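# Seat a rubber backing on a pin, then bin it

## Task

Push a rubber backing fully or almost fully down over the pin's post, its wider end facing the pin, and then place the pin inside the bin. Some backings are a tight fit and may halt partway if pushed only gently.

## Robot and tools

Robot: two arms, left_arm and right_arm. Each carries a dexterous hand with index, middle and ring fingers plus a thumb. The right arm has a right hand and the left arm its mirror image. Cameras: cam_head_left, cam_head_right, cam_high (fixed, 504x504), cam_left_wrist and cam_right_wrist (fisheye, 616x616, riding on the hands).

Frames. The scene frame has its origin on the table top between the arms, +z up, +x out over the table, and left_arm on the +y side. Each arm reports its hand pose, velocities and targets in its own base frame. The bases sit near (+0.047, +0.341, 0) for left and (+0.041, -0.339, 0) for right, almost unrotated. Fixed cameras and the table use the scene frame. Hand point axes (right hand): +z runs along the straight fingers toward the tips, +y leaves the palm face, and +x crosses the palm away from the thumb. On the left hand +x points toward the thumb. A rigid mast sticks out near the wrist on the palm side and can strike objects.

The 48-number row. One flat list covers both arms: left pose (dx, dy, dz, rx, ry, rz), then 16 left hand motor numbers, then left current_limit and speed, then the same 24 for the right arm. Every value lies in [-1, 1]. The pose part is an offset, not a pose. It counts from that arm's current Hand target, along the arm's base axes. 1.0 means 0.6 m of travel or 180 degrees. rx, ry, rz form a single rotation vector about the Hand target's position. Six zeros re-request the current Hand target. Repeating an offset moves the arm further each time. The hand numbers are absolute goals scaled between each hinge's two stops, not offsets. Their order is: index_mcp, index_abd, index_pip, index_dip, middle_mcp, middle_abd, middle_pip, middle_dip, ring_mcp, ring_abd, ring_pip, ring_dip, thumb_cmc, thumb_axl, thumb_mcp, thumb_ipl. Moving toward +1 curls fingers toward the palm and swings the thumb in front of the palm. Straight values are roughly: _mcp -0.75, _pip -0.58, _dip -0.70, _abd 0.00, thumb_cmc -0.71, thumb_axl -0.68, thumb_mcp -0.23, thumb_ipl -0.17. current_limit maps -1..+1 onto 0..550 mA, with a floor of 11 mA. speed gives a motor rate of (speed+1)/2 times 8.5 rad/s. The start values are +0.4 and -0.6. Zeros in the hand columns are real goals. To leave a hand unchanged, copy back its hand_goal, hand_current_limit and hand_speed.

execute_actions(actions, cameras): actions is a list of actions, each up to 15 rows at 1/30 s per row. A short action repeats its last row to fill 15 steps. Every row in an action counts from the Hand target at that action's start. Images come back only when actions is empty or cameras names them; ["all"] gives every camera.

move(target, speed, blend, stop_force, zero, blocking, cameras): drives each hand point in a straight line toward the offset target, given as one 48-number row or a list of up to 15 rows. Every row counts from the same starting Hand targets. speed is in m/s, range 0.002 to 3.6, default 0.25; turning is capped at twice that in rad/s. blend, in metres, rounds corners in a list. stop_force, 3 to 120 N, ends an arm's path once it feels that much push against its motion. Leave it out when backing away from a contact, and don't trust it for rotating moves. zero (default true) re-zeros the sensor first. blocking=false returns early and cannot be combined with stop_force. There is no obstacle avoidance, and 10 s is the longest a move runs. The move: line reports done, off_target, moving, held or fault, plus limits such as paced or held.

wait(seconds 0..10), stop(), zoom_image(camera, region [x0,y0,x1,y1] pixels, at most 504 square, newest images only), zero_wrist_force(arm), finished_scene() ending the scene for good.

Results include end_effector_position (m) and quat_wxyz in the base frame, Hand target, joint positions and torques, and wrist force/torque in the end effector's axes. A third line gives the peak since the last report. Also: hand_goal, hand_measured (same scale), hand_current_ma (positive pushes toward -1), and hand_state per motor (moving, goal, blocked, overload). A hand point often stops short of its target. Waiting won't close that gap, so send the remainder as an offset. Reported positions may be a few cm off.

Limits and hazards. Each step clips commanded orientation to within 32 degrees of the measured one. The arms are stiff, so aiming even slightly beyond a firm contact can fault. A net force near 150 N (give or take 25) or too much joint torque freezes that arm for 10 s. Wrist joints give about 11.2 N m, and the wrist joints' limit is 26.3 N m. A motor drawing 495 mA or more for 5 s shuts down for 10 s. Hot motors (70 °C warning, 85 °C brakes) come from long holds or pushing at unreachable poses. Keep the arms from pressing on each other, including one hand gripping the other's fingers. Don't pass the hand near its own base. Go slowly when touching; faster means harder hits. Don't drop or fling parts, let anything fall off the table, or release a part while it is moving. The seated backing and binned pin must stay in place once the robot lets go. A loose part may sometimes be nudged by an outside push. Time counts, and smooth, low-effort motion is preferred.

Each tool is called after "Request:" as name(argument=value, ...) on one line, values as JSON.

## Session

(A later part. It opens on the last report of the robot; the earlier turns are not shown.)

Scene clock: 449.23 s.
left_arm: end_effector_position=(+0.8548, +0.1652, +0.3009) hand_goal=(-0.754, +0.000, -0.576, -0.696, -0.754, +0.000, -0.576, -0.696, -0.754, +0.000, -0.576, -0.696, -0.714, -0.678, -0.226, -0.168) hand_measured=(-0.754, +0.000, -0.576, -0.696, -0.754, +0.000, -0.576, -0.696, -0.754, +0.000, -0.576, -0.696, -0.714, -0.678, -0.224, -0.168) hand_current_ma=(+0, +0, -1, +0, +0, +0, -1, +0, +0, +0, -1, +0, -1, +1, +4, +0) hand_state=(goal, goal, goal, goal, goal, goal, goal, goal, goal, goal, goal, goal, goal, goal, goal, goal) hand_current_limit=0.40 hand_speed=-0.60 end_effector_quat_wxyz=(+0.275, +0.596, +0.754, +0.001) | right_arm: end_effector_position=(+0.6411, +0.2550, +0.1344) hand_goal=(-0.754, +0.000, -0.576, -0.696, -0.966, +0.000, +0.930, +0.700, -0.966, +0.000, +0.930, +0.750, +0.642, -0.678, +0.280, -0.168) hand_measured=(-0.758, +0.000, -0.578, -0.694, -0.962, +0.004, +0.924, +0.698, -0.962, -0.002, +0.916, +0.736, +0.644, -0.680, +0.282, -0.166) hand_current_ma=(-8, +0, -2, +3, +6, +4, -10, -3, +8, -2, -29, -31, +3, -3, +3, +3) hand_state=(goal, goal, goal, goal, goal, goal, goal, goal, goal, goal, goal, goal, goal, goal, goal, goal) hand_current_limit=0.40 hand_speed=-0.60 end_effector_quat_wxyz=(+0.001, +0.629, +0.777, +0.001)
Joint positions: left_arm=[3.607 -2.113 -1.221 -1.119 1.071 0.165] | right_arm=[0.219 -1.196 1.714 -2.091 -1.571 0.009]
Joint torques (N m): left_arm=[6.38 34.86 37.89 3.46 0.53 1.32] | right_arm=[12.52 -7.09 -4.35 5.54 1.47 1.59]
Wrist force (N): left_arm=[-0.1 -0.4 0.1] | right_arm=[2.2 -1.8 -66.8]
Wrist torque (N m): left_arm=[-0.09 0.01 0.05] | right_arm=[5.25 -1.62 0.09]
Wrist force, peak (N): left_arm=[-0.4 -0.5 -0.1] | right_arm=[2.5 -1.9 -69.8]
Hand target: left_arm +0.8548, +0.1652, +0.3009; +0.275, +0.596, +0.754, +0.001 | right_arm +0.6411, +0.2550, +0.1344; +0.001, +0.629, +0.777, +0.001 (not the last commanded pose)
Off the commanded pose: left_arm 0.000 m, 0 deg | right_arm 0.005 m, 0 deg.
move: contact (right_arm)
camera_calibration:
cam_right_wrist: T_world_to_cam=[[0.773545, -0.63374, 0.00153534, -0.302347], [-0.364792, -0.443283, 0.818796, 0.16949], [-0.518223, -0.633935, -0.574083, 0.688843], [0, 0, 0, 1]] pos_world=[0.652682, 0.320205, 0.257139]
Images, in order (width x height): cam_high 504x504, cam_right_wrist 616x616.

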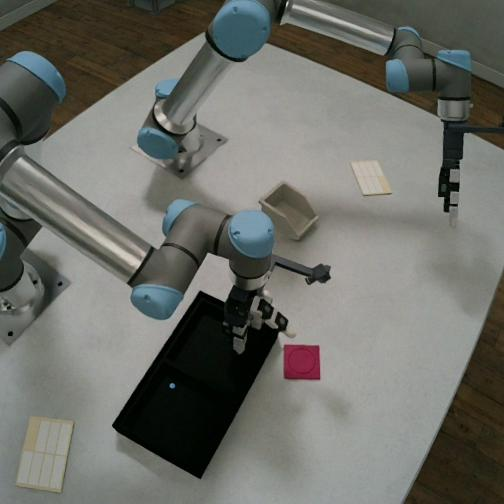

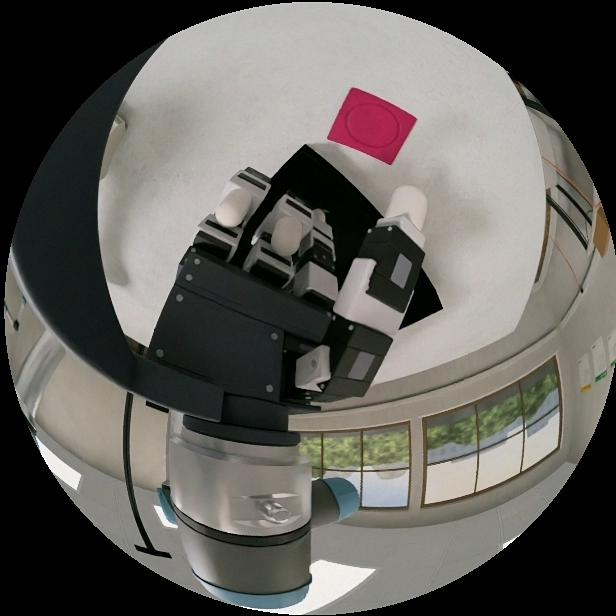

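Request:
move(target=[[0,0,0,0,0,0,-0.754,0,-0.576,-0.696,-0.754,0,-0.576,-0.696,-0.754,0,-0.576,-0.696,-0.714,-0.678,-0.226,-0.168,0.4,-0.6,0,0,0.01,0,0,0,-0.754,0,-0.576,-0.696,-0.965,0,0.93,0.7,-0.965,0,0.93,0.75,0.643,-0.678,0.281,-0.168,0.4,-0.6]], speed=0.015)

Request:
move(target=[[0,0,0,0,0,0,-0.754,0,-0.576,-0.696,-0.754,0,-0.576,-0.696,-0.754,0,-0.576,-0.696,-0.714,-0.678,-0.226,-0.168,0.4,-0.6,0,0,-0.0125,0,0,0,-0.754,0,-0.576,-0.696,-0.965,0,0.93,0.7,-0.965,0,0.93,0.75,0.643,-0.678,0.281,-0.168,0.4,-0.6]], speed=0.004, stop_force=6)

Scene clock: 450.60 s.
left_arm: end_effector_position=(+0.8548, +0.1652, +0.3009) hand_goal=(-0.754, +0.000, -0.576, -0.696, -0.754, +0.000, -0.576, -0.696, -0.754, +0.000, -0.576, -0.696, -0.714, -0.678, -0.226, -0.168) hand_measured=(-0.754, +0.000, -0.576, -0.696, -0.754, +0.000, -0.576, -0.696, -0.754, +0.000, -0.576, -0.696, -0.714, -0.678, -0.224, -0.168) hand_current_ma=(+0, +0, -1, +0, +0, +0, -1, +0, +0, +0, -1, +0, -1, +1, +4, +0) hand_state=(goal, goal, goal, goal, goal, goal, goal, goal, goal, goal, goal, goal, goal, goal, goal, goal) hand_current_limit=0.40 hand_speed=-0.60 end_effector_quat_wxyz=(+0.275, +0.596, +0.754, +0.001) | right_arm: end_effector_position=(+0.6410, +0.2550, +0.1403) hand_goal=(-0.754, +0.000, -0.576, -0.696, -0.966, +0.000, +0.930, +0.700, -0.966, +0.000, +0.930, +0.750, +0.642, -0.678, +0.280, -0.168) hand_measured=(-0.754, +0.000, -0.578, -0.694, -0.962, +0.004, +0.924, +0.698, -0.962, -0.002, +0.916, +0.736, +0.644, -0.680, +0.282, -0.166) hand_current_ma=(+1, +0, -1, +4, +6, +4, -10, -3, +8, -2, -29, -31, +3, -3, +3, +3) hand_state=(goal, goal, goal, goal, goal, goal, goal, goal, goal, goal, goal, goal, goal, goal, goal, goal) hand_current_limit=0.40 hand_speed=-0.60 end_effector_quat_wxyz=(+0.000, +0.629, +0.777, +0.001)
Joint positions: left_arm=[3.607 -2.113 -1.221 -1.119 1.071 0.165] | right_arm=[0.219 -1.203 1.707 -2.076 -1.571 0.009]
Joint torques (N m): left_arm=[6.97 35.38 37.62 3.41 0.47 1.35] | right_arm=[10.14 -44.39 -33.23 -0.54 -0.81 1.62]
Wrist force (N): left_arm=[-0.3 -0.4 0.1] | right_arm=[1.9 -1.1 -0.7]
Wrist torque (N m): left_arm=[-0.08 0.03 0.03] | right_arm=[0.03 -0.32 0.04]
Wrist force, peak (N): left_arm=[0.0 -0.6 -0.1] | right_arm=[2.5 -1.9 -67.2]
Hand target: left_arm +0.8548, +0.1652, +0.3009; +0.275, +0.596, +0.754, +0.001 | right_arm +0.6411, +0.2550, +0.1404; +0.001, +0.629, +0.777, +0.001
Off the commanded pose: left_arm 0.000 m, 0 deg | right_arm 0.000 m, 0 deg.
move: done

Scene clock: 452.97 s.
left_arm: end_effector_position=(+0.8548, +0.1652, +0.3009) hand_goal=(-0.754, +0.000, -0.576, -0.696, -0.754, +0.000, -0.576, -0.696, -0.754, +0.000, -0.576, -0.696, -0.714, -0.678, -0.226, -0.168) hand_measured=(-0.754, +0.000, -0.576, -0.696, -0.754, +0.000, -0.576, -0.696, -0.754, +0.000, -0.576, -0.696, -0.714, -0.678, -0.224, -0.168) hand_current_ma=(+0, +0, -1, +0, +0, +0, -1, +0, +0, +0, -1, +0, -1, +1, +4, +0) hand_state=(goal, goal, goal, goal, goal, goal, goal, goal, goal, goal, goal, goal, goal, goal, goal, goal) hand_current_limit=0.40 hand_speed=-0.60 end_effector_quat_wxyz=(+0.275, +0.596, +0.754, +0.001) | right_arm: end_effector_position=(+0.6411, +0.2550, +0.1370) hand_goal=(-0.754, +0.000, -0.576, -0.696, -0.966, +0.000, +0.930, +0.700, -0.966, +0.000, +0.930, +0.750, +0.642, -0.678, +0.280, -0.168) hand_measured=(-0.754, +0.000, -0.578, -0.694, -0.962, +0.004, +0.924, +0.698, -0.962, -0.002, +0.916, +0.736, +0.644, -0.680, +0.282, -0.166) hand_current_ma=(+1, +0, -1, +3, +6, +4, -10, -3, +8, -2, -29, -31, +3, -3, +3, +3) hand_state=(goal, goal, goal, goal, goal, goal, goal, goal, goal, goal, goal, goal, goal, goal, goal, goal) hand_current_limit=0.40 hand_speed=-0.60 end_effector_quat_wxyz=(+0.001, +0.629, +0.777, +0.001)
Joint positions: left_arm=[3.607 -2.113 -1.221 -1.119 1.071 0.165] | right_arm=[0.219 -1.199 1.711 -2.085 -1.571 0.009]
Joint torques (N m): left_arm=[7.08 36.05 37.83 3.45 0.29 1.27] | right_arm=[10.68 -39.69 -31.68 -0.03 -1.06 1.28]
Wrist force (N): left_arm=[-0.2 -0.4 -0.1] | right_arm=[2.0 -1.4 -7.9]
Wrist torque (N m): left_arm=[-0.08 0.02 0.05] | right_arm=[0.58 -0.47 0.04]
Wrist force, peak (N): left_arm=[-0.3 -0.7 -0.1] | right_arm=[2.0 -1.4 -9.4]
Hand target: left_arm +0.8548, +0.1652, +0.3009; +0.275, +0.596, +0.754, +0.001 | right_arm +0.6411, +0.2550, +0.1370; +0.001, +0.629, +0.777, +0.001 (not the last commanded pose)
Off the commanded pose: left_arm 0.000 m, 0 deg | right_arm 0.004 m, 0 deg.
move: contact (right_arm)

Request:
move(target=[[0,0,0,0,0,0,-0.754,0,-0.576,-0.696,-0.754,0,-0.576,-0.696,-0.754,0,-0.576,-0.696,-0.714,-0.678,-0.226,-0.168,0.4,-0.6,0,0,0.03,0,0,0,-0.754,0,-0.576,-0.696,-0.965,0,0.93,0.7,-0.965,0,0.93,0.75,0.643,-0.678,0.281,-0.168,0.4,-0.6],[0,0,0,0,0,0,-0.754,0,-0.576,-0.696,-0.754,0,-0.576,-0.696,-0.754,0,-0.576,-0.696,-0.714,-0.678,-0.226,-0.168,0.4,-0.6,0,0,0.172,0,0,0,-0.754,0,-0.576,-0.696,-0.965,0,0.93,0.7,-0.965,0,0.93,0.75,0.643,-0.678,0.281,-0.168,0.4,-0.6]], speed=[0.02, 0.12], blend=0.005, cameras=["cam_right_wrist","cam_high"])

Request:
zoom_image(camera="cam_high", region=[220, 330, 260, 370])

Request:
zoom_image(camera="cam_right_wrist", region=[290, 170, 350, 230])

Scene clock: 455.83 s.
left_arm: end_effector_position=(+0.8548, +0.1652, +0.3009) hand_goal=(-0.754, +0.000, -0.576, -0.696, -0.754, +0.000, -0.576, -0.696, -0.754, +0.000, -0.576, -0.696, -0.714, -0.678, -0.226, -0.168) hand_measured=(-0.754, +0.000, -0.576, -0.696, -0.754, +0.000, -0.576, -0.696, -0.754, +0.000, -0.576, -0.696, -0.714, -0.678, -0.224, -0.168) hand_current_ma=(+0, +0, -1, +0, +0, +0, -1, +0, +0, +0, -1, +0, -1, +1, +4, +0) hand_state=(goal, goal, goal, goal, goal, goal, goal, goal, goal, goal, goal, goal, goal, goal, goal, goal) hand_current_limit=0.40 hand_speed=-0.60 end_effector_quat_wxyz=(+0.275, +0.596, +0.754, +0.001) | right_arm: end_effector_position=(+0.6411, +0.2550, +0.2401) hand_goal=(-0.754, +0.000, -0.576, -0.696, -0.966, +0.000, +0.930, +0.700, -0.966, +0.000, +0.930, +0.750, +0.642, -0.678, +0.280, -0.168) hand_measured=(-0.754, +0.000, -0.578, -0.694, -0.962, +0.004, +0.924, +0.698, -0.962, -0.002, +0.916, +0.736, +0.644, -0.680, +0.282, -0.166) hand_current_ma=(+1, +0, -1, +3, +6, +4, -10, -3, +8, -2, -29, -31, +3, -3, +3, +3) hand_state=(goal, goal, goal, goal, goal, goal, goal, goal, goal, goal, goal, goal, goal, goal, goal, goal) hand_current_limit=0.40 hand_speed=-0.60 end_effector_quat_wxyz=(+0.001, +0.629, +0.777, +0.001)
Joint positions: left_arm=[3.607 -2.113 -1.221 -1.119 1.071 0.165] | right_arm=[0.219 -1.291 1.553 -1.834 -1.571 0.009]
Joint torques (N m): left_arm=[6.89 35.75 37.91 3.49 0.44 1.39] | right_arm=[7.04 -42.95 -36.75 -0.56 -0.19 -0.01]
Wrist force (N): left_arm=[-0.3 -0.4 0.1] | right_arm=[1.8 -1.1 -0.7]
Wrist torque (N m): left_arm=[-0.10 0.03 0.03] | right_arm=[0.03 -0.31 0.05]
Wrist force, peak (N): left_arm=[-0.3 -0.6 0.2] | right_arm=[1.9 -1.7 -7.9]
Hand target: left_arm +0.8548, +0.1652, +0.3009; +0.275, +0.596, +0.754, +0.001 | right_arm +0.6411, +0.2550, +0.2402; +0.001, +0.629, +0.777, +0.001
Off the commanded pose: left_arm 0.000 m, 0 deg | right_arm 0.000 m, 0 deg.
move: done
camera_calibration:
cam_right_wrist: T_world_to_cam=[[0.773589, -0.633685, 0.00167982, -0.302608], [-0.364891, -0.44328, 0.818754, 0.0830215], [-0.518088, -0.633992, -0.574142, 0.749475], [0, 0, 0, 1]] pos_world=[0.652682, 0.320205, 0.36284]
Images, in order (width x height): cam_high 504x504, cam_right_wrist 616x616.

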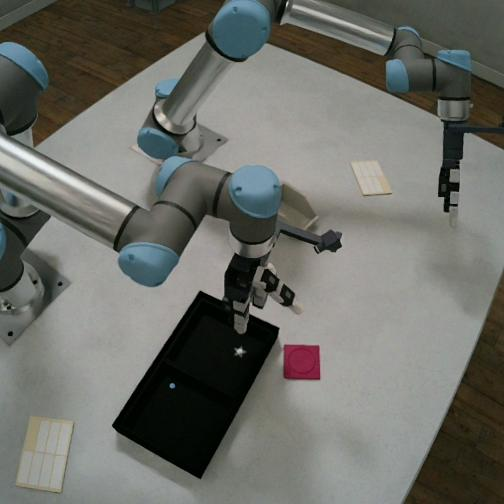

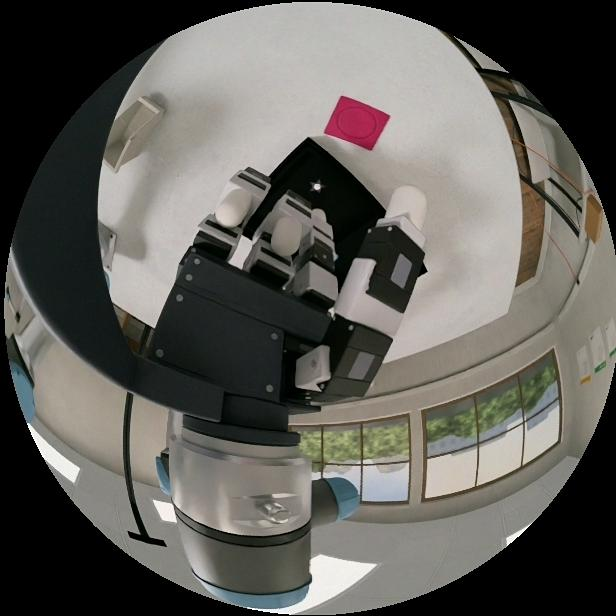

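Scaled by 12.600 from the camera's 504x504 image, which has a finer 720x720 frame.

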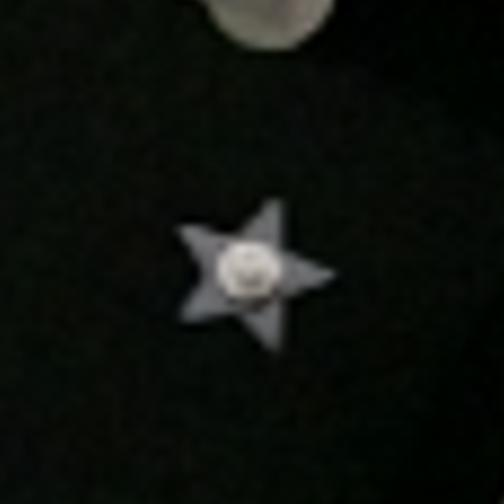

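Scaled by 8.400 from the camera's 616x616 image, which has a finer 880x880 frame.

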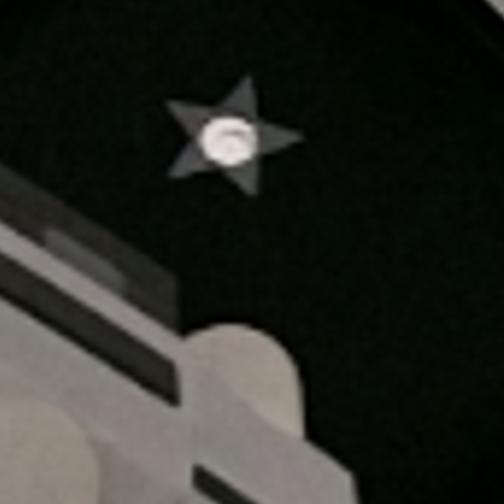

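Request:
move(target=[[0,0,0,0,0,0,-0.754,0,-0.576,-0.696,-0.754,0,-0.576,-0.696,-0.754,0,-0.576,-0.696,-0.714,-0.678,-0.226,-0.168,0.4,-0.6,-0.1657,-0.1013,0,-0.0578,0.2717,0,-0.965,0,0.93,0.75,-0.085,0.2,0.635,-0.98,-0.965,0,0.93,0.75,0.655,-0.678,0.281,-0.168,0.4,-0.6]], speed=0.2, cameras=["cam_right_wrist","cam_high"])

Request:
zoom_image(camera="cam_right_wrist", region=[270, 90, 390, 210])

Scene clock: 460.10 s.
left_arm: end_effector_position=(+0.8548, +0.1652, +0.3009) hand_goal=(-0.754, +0.000, -0.576, -0.696, -0.754, +0.000, -0.576, -0.696, -0.754, +0.000, -0.576, -0.696, -0.714, -0.678, -0.226, -0.168) hand_measured=(-0.754, +0.000, -0.576, -0.696, -0.754, +0.000, -0.576, -0.696, -0.754, +0.000, -0.576, -0.696, -0.714, -0.678, -0.224, -0.168) hand_current_ma=(+0, +0, -1, +0, +0, +0, -1, +0, +0, +0, -1, +0, -1, +1, +4, +0) hand_state=(goal, goal, goal, goal, goal, goal, goal, goal, goal, goal, goal, goal, goal, goal, goal, goal) hand_current_limit=0.40 hand_speed=-0.60 end_effector_quat_wxyz=(+0.275, +0.596, +0.754, +0.001) | right_arm: end_effector_position=(+0.5417, +0.1942, +0.2402) hand_goal=(-0.966, +0.000, +0.930, +0.750, -0.086, +0.200, +0.634, -0.980, -0.966, +0.000, +0.930, +0.750, +0.654, -0.678, +0.280, -0.168) hand_measured=(-0.958, +0.000, +0.912, +0.744, -0.092, +0.196, +0.634, -0.978, -0.962, -0.002, +0.916, +0.736, +0.652, -0.680, +0.282, -0.166) hand_current_ma=(+17, +0, -41, -12, -9, -5, +0, +3, +8, -2, -29, -31, -3, -3, +3, +3) hand_state=(goal, goal, goal, goal, goal, goal, goal, goal, goal, goal, goal, goal, goal, goal, goal, goal) hand_current_limit=0.40 hand_speed=-0.60 end_effector_quat_wxyz=(-0.265, +0.571, +0.705, -0.328)
Joint positions: left_arm=[3.607 -2.113 -1.221 -1.119 1.071 0.165] | right_arm=[0.161 -1.002 0.979 -0.678 -1.608 -0.031]
Joint torques (N m): left_arm=[6.38 35.62 38.01 3.55 0.17 1.42] | right_arm=[-11.38 -36.45 -34.37 1.74 -1.55 1.75]
Wrist force (N): left_arm=[0.0 -0.4 0.0] | right_arm=[1.7 -1.7 0.1]
Wrist torque (N m): left_arm=[-0.08 0.00 0.05] | right_arm=[0.01 -0.29 0.25]
Wrist force, peak (N): left_arm=[-0.6 -0.5 0.1] | right_arm=[2.1 -2.0 -0.1]
Hand target: left_arm +0.8548, +0.1652, +0.3009; +0.275, +0.596, +0.754, +0.001 | right_arm +0.5417, +0.1942, +0.2402; -0.265, +0.571, +0.705, -0.328
Off the commanded pose: left_arm 0.000 m, 0 deg | right_arm 0.000 m, 0 deg.
move: done
camera_calibration:
cam_right_wrist: T_world_to_cam=[[0.556515, -0.679876, -0.477556, -0.0225316], [0.405465, -0.279452, 0.870348, -0.441762], [-0.725182, -0.677993, 0.120147, 0.61345], [0, 0, 0, 1]] pos_world=[0.636521, 0.277145, 0.300022]
Images, in order (width x height): cam_high 504x504, cam_right_wrist 616x616.

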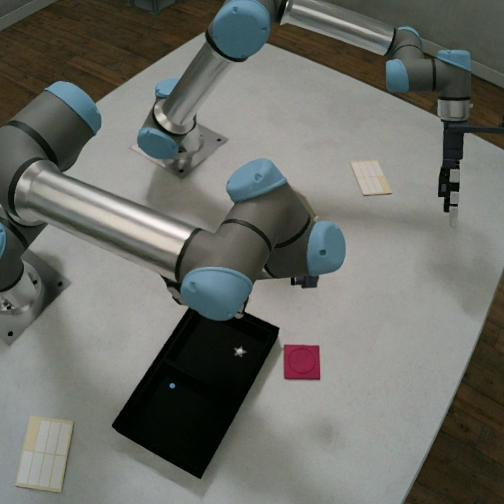

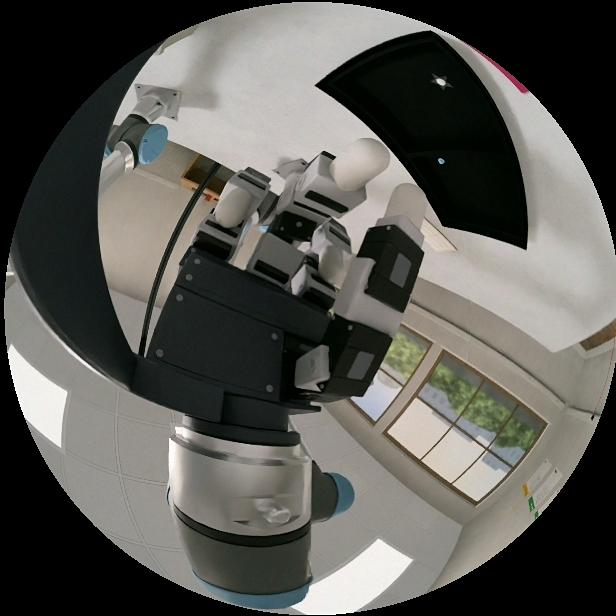

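Scaled by 4.200 from the camera's 616x616 image, which has a finer 880x880 frame.

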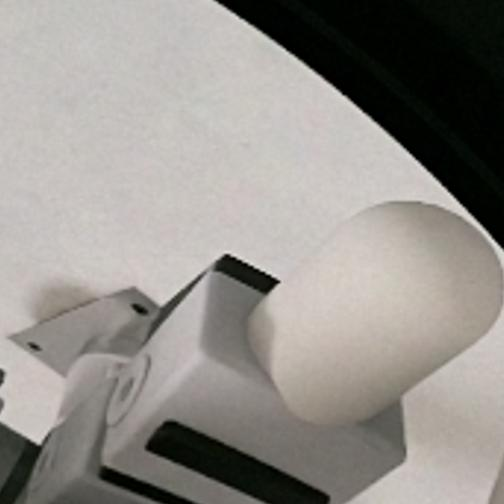

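Request:
zoom_image(camera="cam_right_wrist", region=[420, 62, 462, 104])

Request:
zoom_image(camera="cam_high", region=[224, 336, 256, 368])

Scaled by 12.000 from the camera's 616x616 image, which has a finer 880x880 frame.

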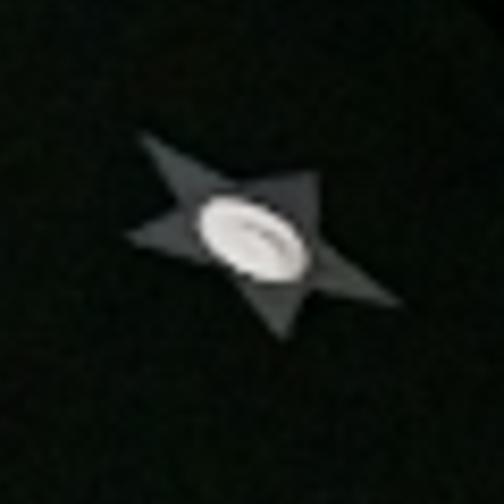

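Scaled by 15.750 from the camera's 504x504 image, which has a finer 720x720 frame.

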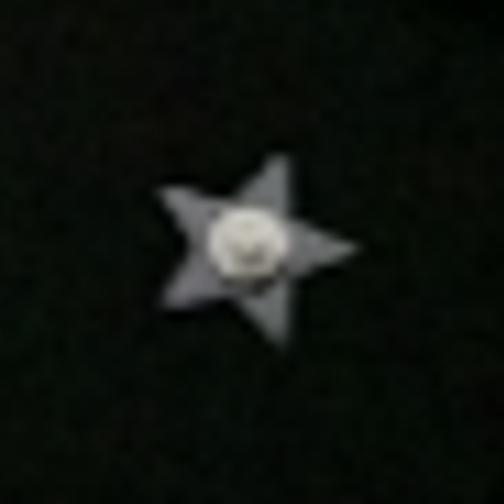

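Request:
move(target=[[0,0,0,0,0,0,-0.754,0,-0.576,-0.696,-0.754,0,-0.576,-0.696,-0.754,0,-0.576,-0.696,-0.714,-0.678,-0.226,-0.168,0.4,-0.6,0,0,-0.3253,0,0,0,-0.965,0,0.93,0.75,-0.085,0.2,0.635,-0.98,-0.965,0,0.93,0.75,0.655,-0.678,0.281,-0.168,0.4,-0.6]], speed=0.12, stop_force=10, cameras=["cam_right_wrist"])

Request:
zoom_image(camera="cam_right_wrist", region=[350, 130, 410, 190])

Scene clock: 463.37 s.
left_arm: end_effector_position=(+0.8548, +0.1652, +0.3009) hand_goal=(-0.754, +0.000, -0.576, -0.696, -0.754, +0.000, -0.576, -0.696, -0.754, +0.000, -0.576, -0.696, -0.714, -0.678, -0.226, -0.168) hand_measured=(-0.754, +0.000, -0.576, -0.696, -0.754, +0.000, -0.576, -0.696, -0.754, +0.000, -0.576, -0.696, -0.714, -0.678, -0.224, -0.168) hand_current_ma=(+0, +0, -1, +0, +0, +0, -1, +0, +0, +0, -1, +0, -1, +1, +4, +0) hand_state=(goal, goal, goal, goal, goal, goal, goal, goal, goal, goal, goal, goal, goal, goal, goal, goal) hand_current_limit=0.40 hand_speed=-0.60 end_effector_quat_wxyz=(+0.275, +0.596, +0.754, +0.001) | right_arm: end_effector_position=(+0.5417, +0.1942, +0.0450) hand_goal=(-0.966, +0.000, +0.930, +0.750, -0.086, +0.200, +0.634, -0.980, -0.966, +0.000, +0.930, +0.750, +0.654, -0.678, +0.280, -0.168) hand_measured=(-0.958, +0.000, +0.912, +0.744, -0.090, +0.196, +0.634, -0.978, -0.962, -0.002, +0.916, +0.736, +0.652, -0.680, +0.282, -0.166) hand_current_ma=(+17, +0, -41, -12, -9, -5, +0, +3, +8, -2, -29, -31, -3, -3, +3, +3) hand_state=(goal, goal, goal, goal, goal, goal, goal, goal, goal, goal, goal, goal, goal, goal, goal, goal) hand_current_limit=0.40 hand_speed=-0.60 end_effector_quat_wxyz=(-0.265, +0.571, +0.705, -0.328)
Joint positions: left_arm=[3.607 -2.113 -1.221 -1.119 1.071 0.165] | right_arm=[0.161 -0.901 1.326 -1.125 -1.608 -0.031]
Joint torques (N m): left_arm=[6.41 35.56 37.94 3.58 0.36 1.41] | right_arm=[-2.86 -37.96 -5.32 -2.01 0.48 -1.53]
Wrist force (N): left_arm=[-0.2 -0.4 0.0] | right_arm=[1.6 -1.7 0.1]
Wrist torque (N m): left_arm=[-0.09 0.03 0.04] | right_arm=[0.02 -0.27 0.25]
Wrist force, peak (N): left_arm=[-0.2 -0.7 0.1] | right_arm=[1.8 -2.7 -0.7]
Hand target: left_arm +0.8548, +0.1652, +0.3009; +0.275, +0.596, +0.754, +0.001 | right_arm +0.5417, +0.1942, +0.0450; -0.265, +0.571, +0.705, -0.328
Off the commanded pose: left_arm 0.000 m, 0 deg | right_arm 0.000 m, 0 deg.
move: done
camera_calibration:
cam_right_wrist: T_world_to_cam=[[0.556485, -0.679912, -0.477539, -0.115792], [0.405521, -0.279384, 0.870343, -0.271952], [-0.725174, -0.677985, 0.120246, 0.636816], [0, 0, 0, 1]] pos_world=[0.636521, 0.277045, 0.104822]
Images, in order (width x height): cam_right_wrist 616x616.

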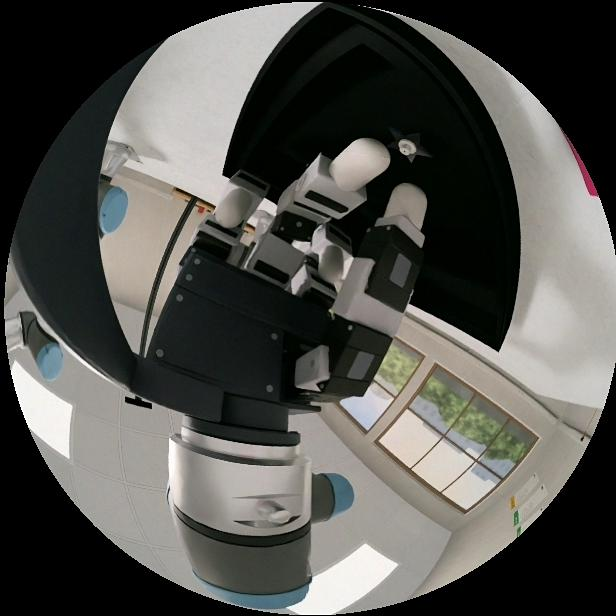

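Scaled by 8.400 from the camera's 616x616 image, which has a finer 880x880 frame.

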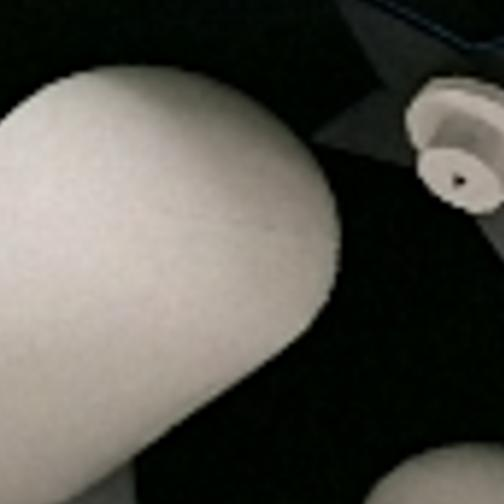

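Request:
zoom_image(camera="cam_right_wrist", region=[385, 122, 437, 174])

Request:
zoom_image(camera="cam_right_wrist", region=[394, 134, 418, 158])

Scaled by 9.692 from the camera's 616x616 image, which has a finer 880x880 frame.

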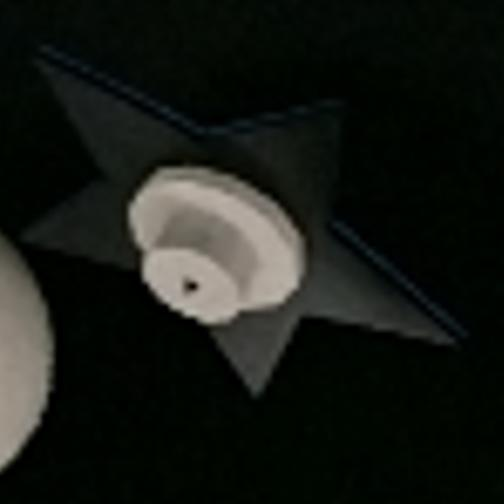

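Scaled by 21.000 from the camera's 616x616 image, which has a finer 880x880 frame.

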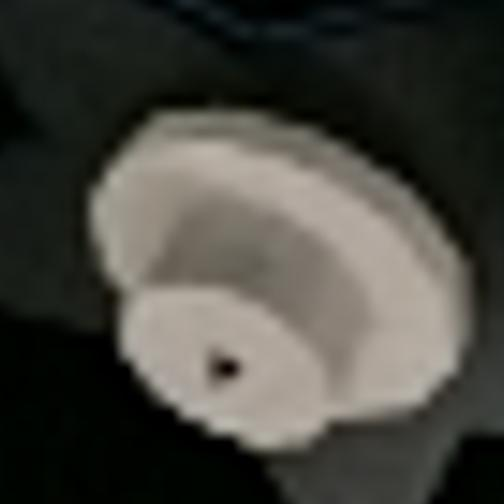

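Request:
move(target=[[0,0,0,0,0,0,-0.754,0,-0.576,-0.696,-0.754,0,-0.576,-0.696,-0.754,0,-0.576,-0.696,-0.714,-0.678,-0.226,-0.168,0.4,-0.6,0,0,-0.0353,0,0,0,-0.965,0,0.93,0.75,-0.085,0.2,0.635,-0.98,-0.965,0,0.93,0.75,0.655,-0.678,0.281,-0.168,0.4,-0.6]], speed=0.02, stop_force=3.5, cameras=["cam_right_wrist"])

Request:
zoom_image(camera="cam_right_wrist", region=[340, 150, 430, 240])

Scene clock: 465.90 s.
left_arm: end_effector_position=(+0.8548, +0.1652, +0.3009) hand_goal=(-0.754, +0.000, -0.576, -0.696, -0.754, +0.000, -0.576, -0.696, -0.754, +0.000, -0.576, -0.696, -0.714, -0.678, -0.226, -0.168) hand_measured=(-0.754, +0.000, -0.576, -0.696, -0.754, +0.000, -0.576, -0.696, -0.754, +0.000, -0.576, -0.696, -0.714, -0.678, -0.224, -0.168) hand_current_ma=(+0, +0, -1, +0, +0, +0, -1, +0, +0, +0, -1, +0, -1, +1, +4, +0) hand_state=(goal, goal, goal, goal, goal, goal, goal, goal, goal, goal, goal, goal, goal, goal, goal, goal) hand_current_limit=0.40 hand_speed=-0.60 end_effector_quat_wxyz=(+0.275, +0.596, +0.754, +0.001) | right_arm: end_effector_position=(+0.5417, +0.1942, +0.0239) hand_goal=(-0.966, +0.000, +0.930, +0.750, -0.086, +0.200, +0.634, -0.980, -0.966, +0.000, +0.930, +0.750, +0.654, -0.678, +0.280, -0.168) hand_measured=(-0.958, +0.000, +0.912, +0.744, -0.090, +0.196, +0.634, -0.978, -0.962, -0.002, +0.916, +0.736, +0.652, -0.680, +0.282, -0.166) hand_current_ma=(+17, +0, -41, -12, -5, -5, +0, +3, +8, -2, -29, -31, -3, -3, +3, +3) hand_state=(goal, goal, goal, goal, goal, goal, goal, goal, goal, goal, goal, goal, goal, goal, goal, goal) hand_current_limit=0.40 hand_speed=-0.60 end_effector_quat_wxyz=(-0.265, +0.571, +0.705, -0.328)
Joint positions: left_arm=[3.607 -2.113 -1.221 -1.119 1.071 0.165] | right_arm=[0.161 -0.879 1.347 -1.168 -1.608 -0.031]
Joint torques (N m): left_arm=[6.09 35.58 38.15 3.56 0.29 1.26] | right_arm=[12.23 -37.74 -5.52 -2.21 0.52 -1.46]
Wrist force (N): left_arm=[-0.4 -0.5 0.0] | right_arm=[1.0 -2.4 -0.1]
Wrist torque (N m): left_arm=[-0.10 0.04 0.03] | right_arm=[-0.01 -0.32 0.19]
Wrist force, peak (N): left_arm=[-0.5 -0.7 -0.1] | right_arm=[0.9 -2.8 -0.4]
Hand target: left_arm +0.8548, +0.1652, +0.3009; +0.275, +0.596, +0.754, +0.001 | right_arm +0.5417, +0.1942, +0.0239; -0.265, +0.571, +0.705, -0.328
Off the commanded pose: left_arm 0.000 m, 0 deg | right_arm 0.000 m, 0 deg.
move: done
camera_calibration:
cam_right_wrist: T_world_to_cam=[[0.556485, -0.679912, -0.477539, -0.125847], [0.405521, -0.279384, 0.870343, -0.253473], [-0.725174, -0.677985, 0.120246, 0.639433], [0, 0, 0, 1]] pos_world=[0.636521, 0.277145, 0.0836223]
Images, in order (width x height): cam_right_wrist 616x616.

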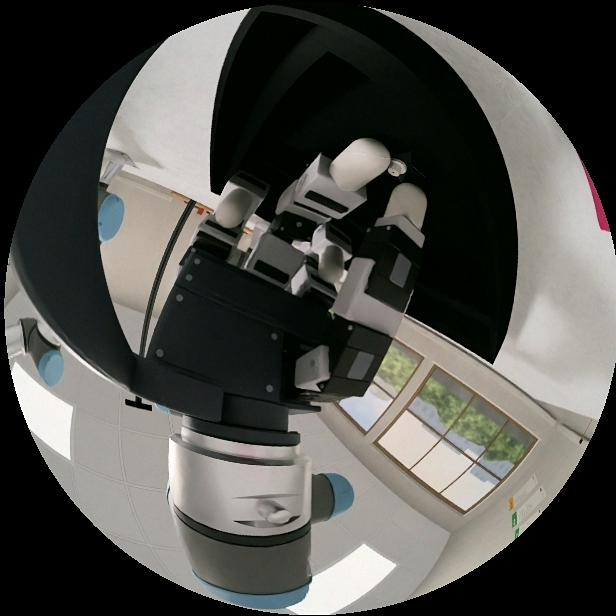

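Scaled by 5.600 from the camera's 616x616 image, which has a finer 880x880 frame.

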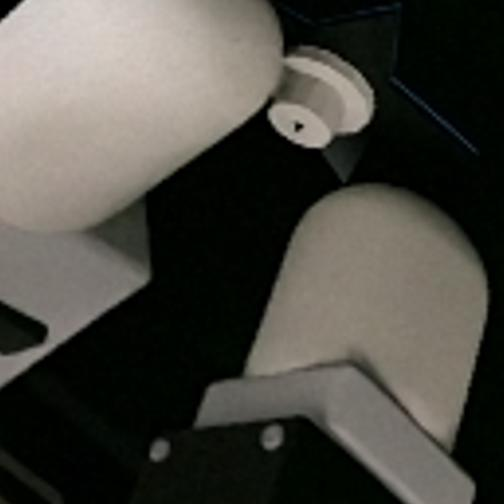

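Request:
move(target=[[0,0,0,0,0,0,-0.754,0,-0.576,-0.696,-0.754,0,-0.576,-0.696,-0.754,0,-0.576,-0.696,-0.714,-0.678,-0.226,-0.168,0.4,-0.6,0,0,0.0067,0,0,0,-0.965,0,0.93,0.75,-0.085,0.2,0.635,-0.98,-0.965,0,0.93,0.75,0.655,-0.678,0.281,-0.168,0.4,-0.6],[0,0,0,0,0,0,-0.754,0,-0.576,-0.696,-0.754,0,-0.576,-0.696,-0.754,0,-0.576,-0.696,-0.714,-0.678,-0.226,-0.168,0.4,-0.6,0.002,0.0063,0.0067,0,0,0,-0.965,0,0.93,0.75,-0.085,0.2,0.635,-0.98,-0.965,0,0.93,0.75,0.655,-0.678,0.281,-0.168,0.4,-0.6]], speed=0.02, cameras=["cam_right_wrist"])

Request:
zoom_image(camera="cam_right_wrist", region=[340, 130, 440, 230])

Scene clock: 469.87 s.
left_arm: end_effector_position=(+0.8548, +0.1652, +0.3009) hand_goal=(-0.754, +0.000, -0.576, -0.696, -0.754, +0.000, -0.576, -0.696, -0.754, +0.000, -0.576, -0.696, -0.714, -0.678, -0.226, -0.168) hand_measured=(-0.754, +0.000, -0.576, -0.696, -0.754, +0.000, -0.576, -0.696, -0.754, +0.000, -0.576, -0.696, -0.714, -0.678, -0.224, -0.168) hand_current_ma=(+0, +0, -1, +0, +0, +0, -1, +0, +0, +0, -1, +0, -1, +1, +4, +0) hand_state=(goal, goal, goal, goal, goal, goal, goal, goal, goal, goal, goal, goal, goal, goal, goal, goal) hand_current_limit=0.40 hand_speed=-0.60 end_effector_quat_wxyz=(+0.275, +0.596, +0.754, +0.001) | right_arm: end_effector_position=(+0.5428, +0.1979, +0.0279) hand_goal=(-0.966, +0.000, +0.930, +0.750, -0.086, +0.200, +0.634, -0.980, -0.966, +0.000, +0.930, +0.750, +0.654, -0.678, +0.280, -0.168) hand_measured=(-0.958, +0.000, +0.912, +0.744, -0.090, +0.196, +0.634, -0.978, -0.962, -0.002, +0.916, +0.736, +0.652, -0.680, +0.282, -0.166) hand_current_ma=(+17, +0, -41, -12, -5, -5, +0, +3, +8, -2, -29, -31, -3, -3, +3, +3) hand_state=(goal, goal, goal, goal, goal, goal, goal, goal, goal, goal, goal, goal, goal, goal, goal, goal) hand_current_limit=0.40 hand_speed=-0.60 end_effector_quat_wxyz=(-0.265, +0.571, +0.705, -0.328)
Joint positions: left_arm=[3.607 -2.113 -1.221 -1.119 1.071 0.165] | right_arm=[0.166 -0.878 1.334 -1.156 -1.604 -0.028]
Joint torques (N m): left_arm=[6.64 35.55 39 3.6 0.49 1.29] | right_arm=[13.93 -39.94 -32.09 1.62 1.34 1.64]
Wrist force (N): left_arm=[-0.2 -0.5 0.1] | right_arm=[0.9 -2.2 0.2]
Wrist torque (N m): left_arm=[-0.10 0.02 0.04] | right_arm=[-0.03 -0.31 0.12]
Wrist force, peak (N): left_arm=[-0.4 -0.5 0.0] | right_arm=[0.8 -2.9 -0.2]
Hand target: left_arm +0.8548, +0.1652, +0.3009; +0.275, +0.596, +0.754, +0.001 | right_arm +0.5429, +0.1980, +0.0279; -0.265, +0.571, +0.705, -0.328
Off the commanded pose: left_arm 0.000 m, 0 deg | right_arm 0.000 m, 0 deg.
move: done
camera_calibration:
cam_right_wrist: T_world_to_cam=[[0.556485, -0.679912, -0.477539, -0.122089], [0.405521, -0.279384, 0.870343, -0.256407], [-0.725174, -0.677985, 0.120246, 0.642331], [0, 0, 0, 1]] pos_world=[0.637721, 0.280845, 0.0876223]
Images, in order (width x height): cam_right_wrist 616x616.

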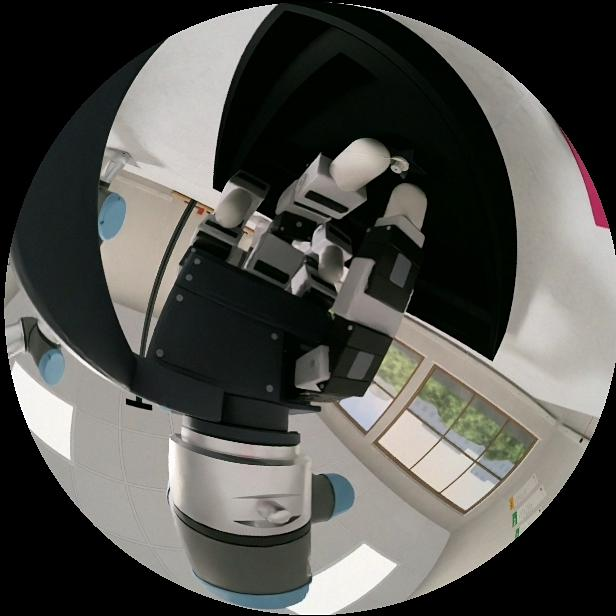

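Scaled by 5.040 from the camera's 616x616 image, which has a finer 880x880 frame.

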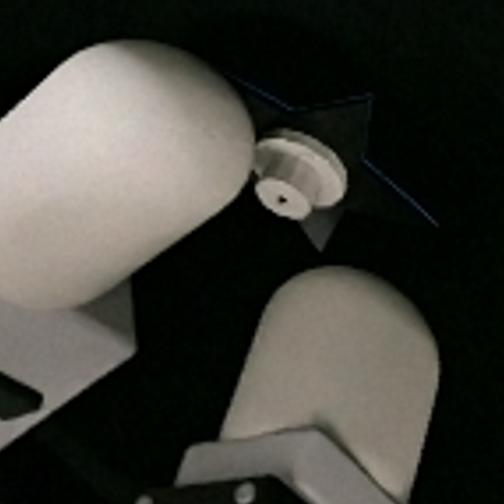

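Request:
move(target=[[0,0,0,0,0,0,-0.754,0,-0.576,-0.696,-0.754,0,-0.576,-0.696,-0.754,0,-0.576,-0.696,-0.714,-0.678,-0.226,-0.168,0.4,-0.6,0.0045,0.0027,-0.0003,0,0,0,-0.965,0,0.93,0.75,-0.085,0.2,0.635,-0.98,-0.965,0,0.93,0.75,0.655,-0.678,0.281,-0.168,0.4,-0.6],[0,0,0,0,0,0,-0.754,0,-0.576,-0.696,-0.754,0,-0.576,-0.696,-0.754,0,-0.576,-0.696,-0.714,-0.678,-0.226,-0.168,0.4,-0.6,0.0045,0.0027,-0.0072,0,0,0,-0.965,0,0.93,0.75,-0.085,0.2,0.635,-0.98,-0.965,0,0.93,0.75,0.655,-0.678,0.281,-0.168,0.4,-0.6]], speed=0.015, stop_force=3.5, cameras=["cam_right_wrist"])

Request:
zoom_image(camera="cam_right_wrist", region=[340, 130, 440, 230])

Scene clock: 473.83 s.
left_arm: end_effector_position=(+0.8548, +0.1652, +0.3009) hand_goal=(-0.754, +0.000, -0.576, -0.696, -0.754, +0.000, -0.576, -0.696, -0.754, +0.000, -0.576, -0.696, -0.714, -0.678, -0.226, -0.168) hand_measured=(-0.754, +0.000, -0.576, -0.696, -0.754, +0.000, -0.576, -0.696, -0.754, +0.000, -0.576, -0.696, -0.714, -0.678, -0.224, -0.168) hand_current_ma=(+0, +0, -1, +0, +0, +0, -1, +0, +0, +0, -1, +0, -1, +1, +4, +0) hand_state=(goal, goal, goal, goal, goal, goal, goal, goal, goal, goal, goal, goal, goal, goal, goal, goal) hand_current_limit=0.40 hand_speed=-0.60 end_effector_quat_wxyz=(+0.275, +0.596, +0.754, +0.001) | right_arm: end_effector_position=(+0.5456, +0.1996, +0.0236) hand_goal=(-0.966, +0.000, +0.930, +0.750, -0.086, +0.200, +0.634, -0.980, -0.966, +0.000, +0.930, +0.750, +0.654, -0.678, +0.280, -0.168) hand_measured=(-0.958, +0.000, +0.912, +0.744, -0.090, +0.196, +0.634, -0.978, -0.962, -0.002, +0.916, +0.736, +0.652, -0.680, +0.282, -0.166) hand_current_ma=(+17, +0, -41, -12, -5, -5, +0, +3, +8, -2, -29, -31, -3, -3, +3, +3) hand_state=(goal, goal, goal, goal, goal, goal, goal, goal, goal, goal, goal, goal, goal, goal, goal, goal) hand_current_limit=0.40 hand_speed=-0.60 end_effector_quat_wxyz=(-0.265, +0.571, +0.705, -0.328)
Joint positions: left_arm=[3.607 -2.113 -1.221 -1.119 1.071 0.165] | right_arm=[0.168 -0.866 1.325 -1.159 -1.603 -0.027]
Joint torques (N m): left_arm=[5.9 35.35 37.57 3.8 0.37 1.27] | right_arm=[12.93 -39.21 -4.28 -2.12 1.15 1.76]
Wrist force (N): left_arm=[-0.2 -0.4 0.1] | right_arm=[0.8 -2.3 0.0]
Wrist torque (N m): left_arm=[-0.08 0.02 0.04] | right_arm=[-0.03 -0.30 0.11]
Wrist force, peak (N): left_arm=[-0.3 -0.6 0.0] | right_arm=[1.0 -2.7 0.1]
Hand target: left_arm +0.8548, +0.1652, +0.3009; +0.275, +0.596, +0.754, +0.001 | right_arm +0.5456, +0.1996, +0.0236; -0.265, +0.571, +0.705, -0.328
Off the commanded pose: left_arm 0.000 m, 0 deg | right_arm 0.000 m, 0 deg.
move: done
camera_calibration:
cam_right_wrist: T_world_to_cam=[[0.556485, -0.679912, -0.477539, -0.124489], [0.405521, -0.279384, 0.870343, -0.253285], [-0.725174, -0.677985, 0.120246, 0.645959], [0, 0, 0, 1]] pos_world=[0.640421, 0.282545, 0.0833223]
Images, in order (width x height): cam_right_wrist 616x616.

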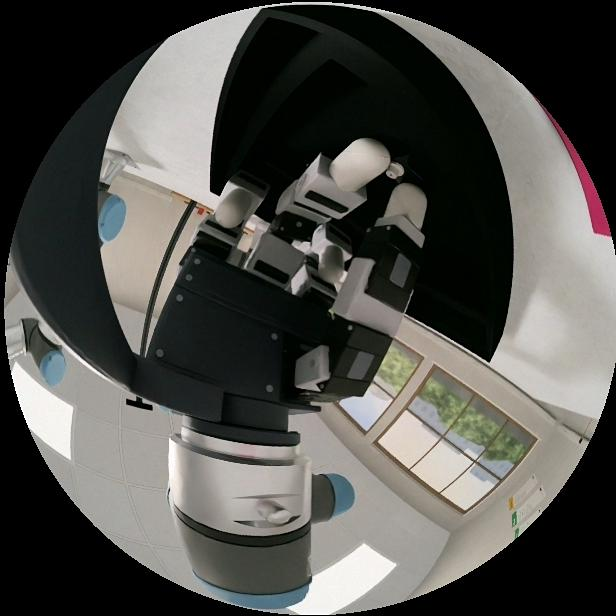

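Scaled by 5.040 from the camera's 616x616 image, which has a finer 880x880 frame.

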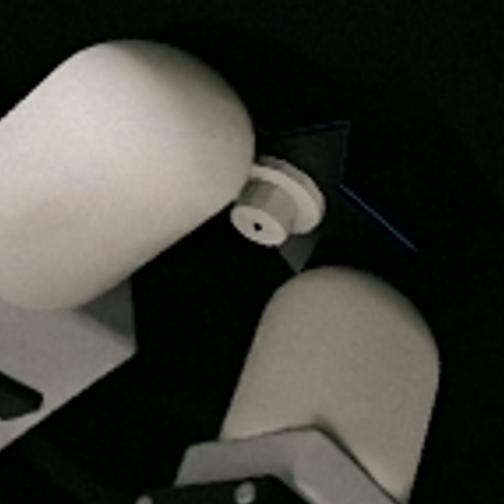

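Request:
move(target=[[0,0,0,0,0,0,-0.754,0,-0.576,-0.696,-0.754,0,-0.576,-0.696,-0.754,0,-0.576,-0.696,-0.714,-0.678,-0.226,-0.168,0.4,-0.6,0,0,0,0,0,0,-0.965,0,0.93,0.75,-0.085,0.06,0.635,-0.98,-0.965,0,0.93,0.75,0.69,-0.678,0.281,-0.168,0.4,-0.92]], speed=0.02, cameras=["cam_right_wrist"])

Request:
zoom_image(camera="cam_right_wrist", region=[340, 130, 440, 230])

Scene clock: 474.77 s.
left_arm: end_effector_position=(+0.8548, +0.1652, +0.3009) hand_goal=(-0.754, +0.000, -0.576, -0.696, -0.754, +0.000, -0.576, -0.696, -0.754, +0.000, -0.576, -0.696, -0.714, -0.678, -0.226, -0.168) hand_measured=(-0.754, +0.000, -0.576, -0.696, -0.754, +0.000, -0.576, -0.696, -0.754, +0.000, -0.576, -0.696, -0.714, -0.678, -0.224, -0.168) hand_current_ma=(+0, +0, -1, +0, +0, +0, -1, +0, +0, +0, -1, +0, -1, +1, +4, +0) hand_state=(goal, goal, goal, goal, goal, goal, goal, goal, goal, goal, goal, goal, goal, goal, goal, goal) hand_current_limit=0.40 hand_speed=-0.60 end_effector_quat_wxyz=(+0.275, +0.596, +0.754, +0.001) | right_arm: end_effector_position=(+0.5456, +0.1996, +0.0236) hand_goal=(-0.966, +0.000, +0.930, +0.750, -0.086, +0.060, +0.634, -0.980, -0.966, +0.000, +0.930, +0.750, +0.690, -0.678, +0.280, -0.168) hand_measured=(-0.958, +0.000, +0.912, +0.744, -0.082, +0.070, +0.634, -0.978, -0.962, -0.002, +0.916, +0.736, +0.682, -0.680, +0.282, -0.166) hand_current_ma=(+17, +0, -41, -12, +5, +17, +1, +3, +8, -2, -29, -31, -13, -3, +3, +3) hand_state=(goal, goal, goal, goal, goal, goal, goal, goal, goal, goal, goal, goal, goal, goal, goal, goal) hand_current_limit=0.40 hand_speed=-0.92 end_effector_quat_wxyz=(-0.265, +0.571, +0.705, -0.328)
Joint positions: left_arm=[3.607 -2.113 -1.221 -1.119 1.071 0.165] | right_arm=[0.168 -0.866 1.325 -1.159 -1.603 -0.027]
Joint torques (N m): left_arm=[6.03 35.53 37.96 3.61 0.33 1.25] | right_arm=[12.64 -38.28 -4.91 -2.12 1.08 1.5]
Wrist force (N): left_arm=[-0.3 -0.4 0.0] | right_arm=[1.0 -2.8 -0.5]
Wrist torque (N m): left_arm=[-0.08 0.03 0.03] | right_arm=[-0.03 -0.30 0.10]
Wrist force, peak (N): left_arm=[-0.4 -0.6 0.1] | right_arm=[0.8 -3.1 -0.6]
Hand target: left_arm +0.8548, +0.1652, +0.3009; +0.275, +0.596, +0.754, +0.001 | right_arm +0.5456, +0.1996, +0.0236; -0.265, +0.571, +0.705, -0.328
Off the commanded pose: left_arm 0.000 m, 0 deg | right_arm 0.000 m, 0 deg.
move: done
camera_calibration:
cam_right_wrist: T_world_to_cam=[[0.556485, -0.679912, -0.477539, -0.124489], [0.405521, -0.279384, 0.870343, -0.253285], [-0.725174, -0.677985, 0.120246, 0.645959], [0, 0, 0, 1]] pos_world=[0.640421, 0.282545, 0.0833223]
Images, in order (width x height): cam_right_wrist 616x616.

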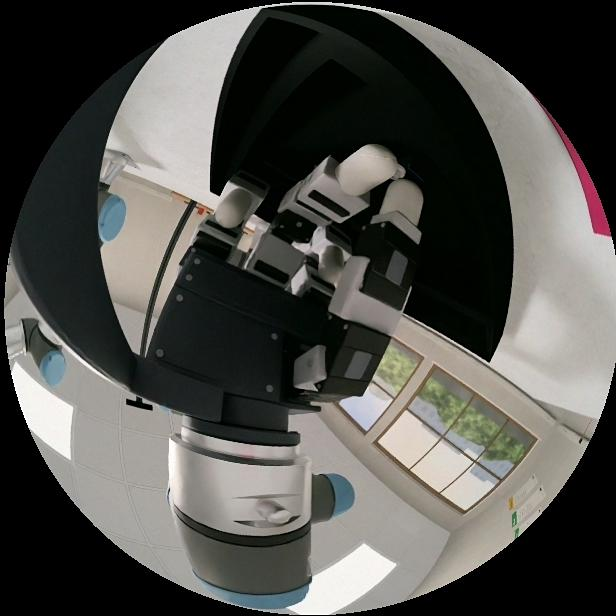

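Scaled by 5.040 from the camera's 616x616 image, which has a finer 880x880 frame.

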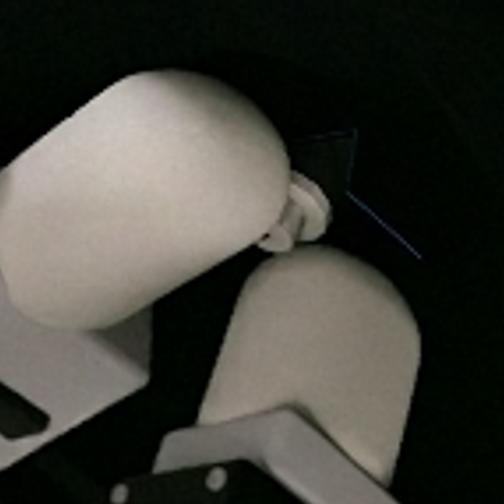

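Request:
move(target=[[0,0,0,0,0,0,-0.754,0,-0.576,-0.696,-0.754,0,-0.576,-0.696,-0.754,0,-0.576,-0.696,-0.714,-0.678,-0.226,-0.168,0.4,-0.6,0,0,0,0,0,0,-0.965,0,0.93,0.75,-0.085,0.05,0.635,-0.98,-0.965,0,0.93,0.75,0.705,-0.678,0.281,-0.168,0.4,-0.94]], speed=0.02)

Request:
move(target=[[0,0,0,0,0,0,-0.754,0,-0.576,-0.696,-0.754,0,-0.576,-0.696,-0.754,0,-0.576,-0.696,-0.714,-0.678,-0.226,-0.168,0.4,-0.6,0,0,0,0,0,0,-0.965,0,0.93,0.75,-0.085,0.02,0.635,-0.98,-0.965,0,0.93,0.75,0.715,-0.678,0.281,-0.168,0.4,-0.94]], speed=0.02, cameras=["cam_right_wrist"])

Request:
zoom_image(camera="cam_right_wrist", region=[340, 130, 440, 230])

Scene clock: 475.60 s.
left_arm: end_effector_position=(+0.8548, +0.1652, +0.3009) hand_goal=(-0.754, +0.000, -0.576, -0.696, -0.754, +0.000, -0.576, -0.696, -0.754, +0.000, -0.576, -0.696, -0.714, -0.678, -0.226, -0.168) hand_measured=(-0.754, +0.000, -0.576, -0.696, -0.754, +0.000, -0.576, -0.696, -0.754, +0.000, -0.576, -0.696, -0.714, -0.678, -0.224, -0.168) hand_current_ma=(+0, +0, -1, +0, +0, +0, -1, +0, +0, +0, -1, +0, -1, +1, +4, +0) hand_state=(goal, goal, goal, goal, goal, goal, goal, goal, goal, goal, goal, goal, goal, goal, goal, goal) hand_current_limit=0.40 hand_speed=-0.60 end_effector_quat_wxyz=(+0.275, +0.596, +0.754, +0.001) | right_arm: end_effector_position=(+0.5456, +0.1996, +0.0236) hand_goal=(-0.966, +0.000, +0.930, +0.750, -0.086, +0.050, +0.634, -0.980, -0.966, +0.000, +0.930, +0.750, +0.704, -0.678, +0.280, -0.168) hand_measured=(-0.958, +0.000, +0.912, +0.744, -0.082, +0.060, +0.636, -0.978, -0.962, -0.002, +0.916, +0.736, +0.686, -0.680, +0.282, -0.166) hand_current_ma=(+17, +0, -41, -12, +6, +18, +1, +3, +8, -2, -29, -31, -45, -4, +3, +3) hand_state=(goal, goal, goal, goal, goal, goal, goal, goal, goal, goal, goal, goal, goal, goal, goal, goal) hand_current_limit=0.40 hand_speed=-0.94 end_effector_quat_wxyz=(-0.265, +0.571, +0.705, -0.328)
Joint positions: left_arm=[3.607 -2.113 -1.221 -1.119 1.071 0.165] | right_arm=[0.168 -0.866 1.325 -1.159 -1.603 -0.027]
Joint torques (N m): left_arm=[7.03 35.55 37.99 3.71 0.33 1.29] | right_arm=[13.37 -38.76 -4.43 -2.23 1.32 1.61]
Wrist force (N): left_arm=[-0.1 -0.3 0.0] | right_arm=[0.7 -2.7 -0.6]
Wrist torque (N m): left_arm=[-0.08 0.01 0.04] | right_arm=[-0.02 -0.28 0.10]
Wrist force, peak (N): left_arm=[-0.2 -0.7 0.2] | right_arm=[0.8 -3.3 -0.6]
Hand target: left_arm +0.8548, +0.1652, +0.3009; +0.275, +0.596, +0.754, +0.001 | right_arm +0.5456, +0.1996, +0.0236; -0.265, +0.571, +0.705, -0.328
Off the commanded pose: left_arm 0.000 m, 0 deg | right_arm 0.000 m, 0 deg.
move: done

Scene clock: 476.10 s.
left_arm: end_effector_position=(+0.8548, +0.1652, +0.3009) hand_goal=(-0.754, +0.000, -0.576, -0.696, -0.754, +0.000, -0.576, -0.696, -0.754, +0.000, -0.576, -0.696, -0.714, -0.678, -0.226, -0.168) hand_measured=(-0.754, +0.000, -0.576, -0.696, -0.754, +0.000, -0.576, -0.696, -0.754, +0.000, -0.576, -0.696, -0.714, -0.678, -0.224, -0.168) hand_current_ma=(+0, +0, -1, +0, +0, +0, -1, +0, +0, +0, -1, +0, -1, +1, +4, +0) hand_state=(goal, goal, goal, goal, goal, goal, goal, goal, goal, goal, goal, goal, goal, goal, goal, goal) hand_current_limit=0.40 hand_speed=-0.60 end_effector_quat_wxyz=(+0.275, +0.596, +0.754, +0.001) | right_arm: end_effector_position=(+0.5456, +0.1996, +0.0236) hand_goal=(-0.966, +0.000, +0.930, +0.750, -0.086, +0.020, +0.634, -0.980, -0.966, +0.000, +0.930, +0.750, +0.714, -0.678, +0.280, -0.168) hand_measured=(-0.958, +0.000, +0.912, +0.744, -0.082, +0.042, +0.636, -0.978, -0.962, -0.002, +0.916, +0.736, +0.688, -0.684, +0.282, -0.166) hand_current_ma=(+17, +0, -41, -12, +6, +42, +2, +3, +8, -2, -29, -31, -68, -11, +3, +3) hand_state=(goal, goal, goal, goal, goal, blocked, goal, goal, goal, goal, goal, goal, blocked, goal, goal, goal) hand_current_limit=0.40 hand_speed=-0.94 end_effector_quat_wxyz=(-0.265, +0.571, +0.705, -0.328)
Joint positions: left_arm=[3.607 -2.113 -1.221 -1.119 1.071 0.165] | right_arm=[0.168 -0.866 1.325 -1.159 -1.603 -0.027]
Joint torques (N m): left_arm=[6.4 35.47 38.77 3.84 0.35 1.19] | right_arm=[12.73 -39.18 -4.85 -2.18 0.91 1.5]
Wrist force (N): left_arm=[-0.2 -0.3 0.0] | right_arm=[0.8 -3.0 -0.7]
Wrist torque (N m): left_arm=[-0.07 0.01 0.04] | right_arm=[-0.03 -0.26 0.07]
Wrist force, peak (N): left_arm=[-0.4 -0.5 0.0] | right_arm=[1.2 -3.0 -0.6]
Hand target: left_arm +0.8548, +0.1652, +0.3009; +0.275, +0.596, +0.754, +0.001 | right_arm +0.5456, +0.1996, +0.0236; -0.265, +0.571, +0.705, -0.328
Off the commanded pose: left_arm 0.000 m, 0 deg | right_arm 0.000 m, 0 deg.
move: done
camera_calibration:
cam_right_wrist: T_world_to_cam=[[0.556485, -0.679912, -0.477539, -0.124489], [0.405521, -0.279384, 0.870343, -0.253285], [-0.725174, -0.677985, 0.120246, 0.645959], [0, 0, 0, 1]] pos_world=[0.640421, 0.282545, 0.0833223]
Images, in order (width x height): cam_right_wrist 616x616.

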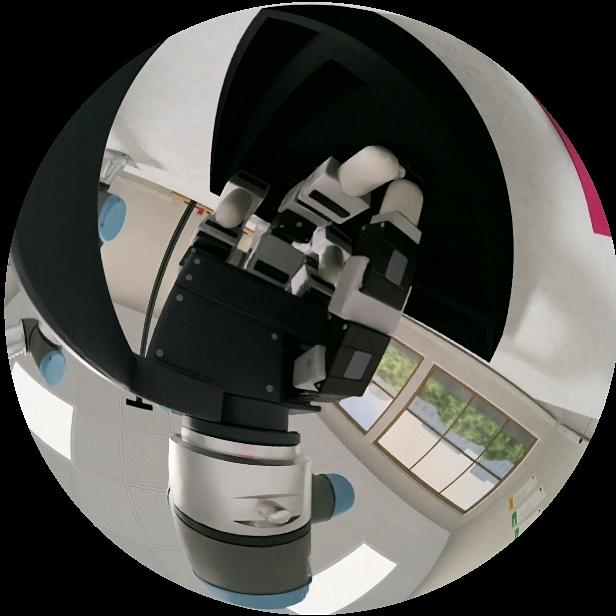

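Scaled by 5.040 from the camera's 616x616 image, which has a finer 880x880 frame.

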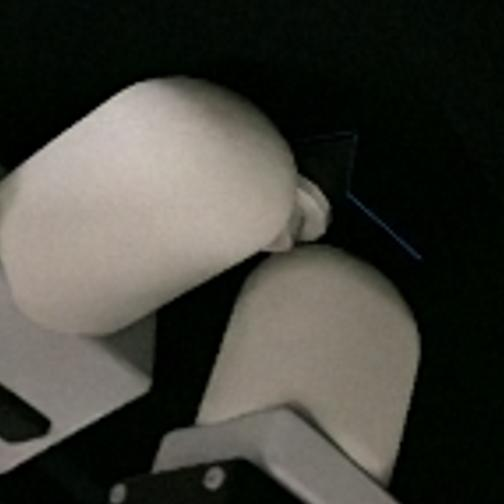

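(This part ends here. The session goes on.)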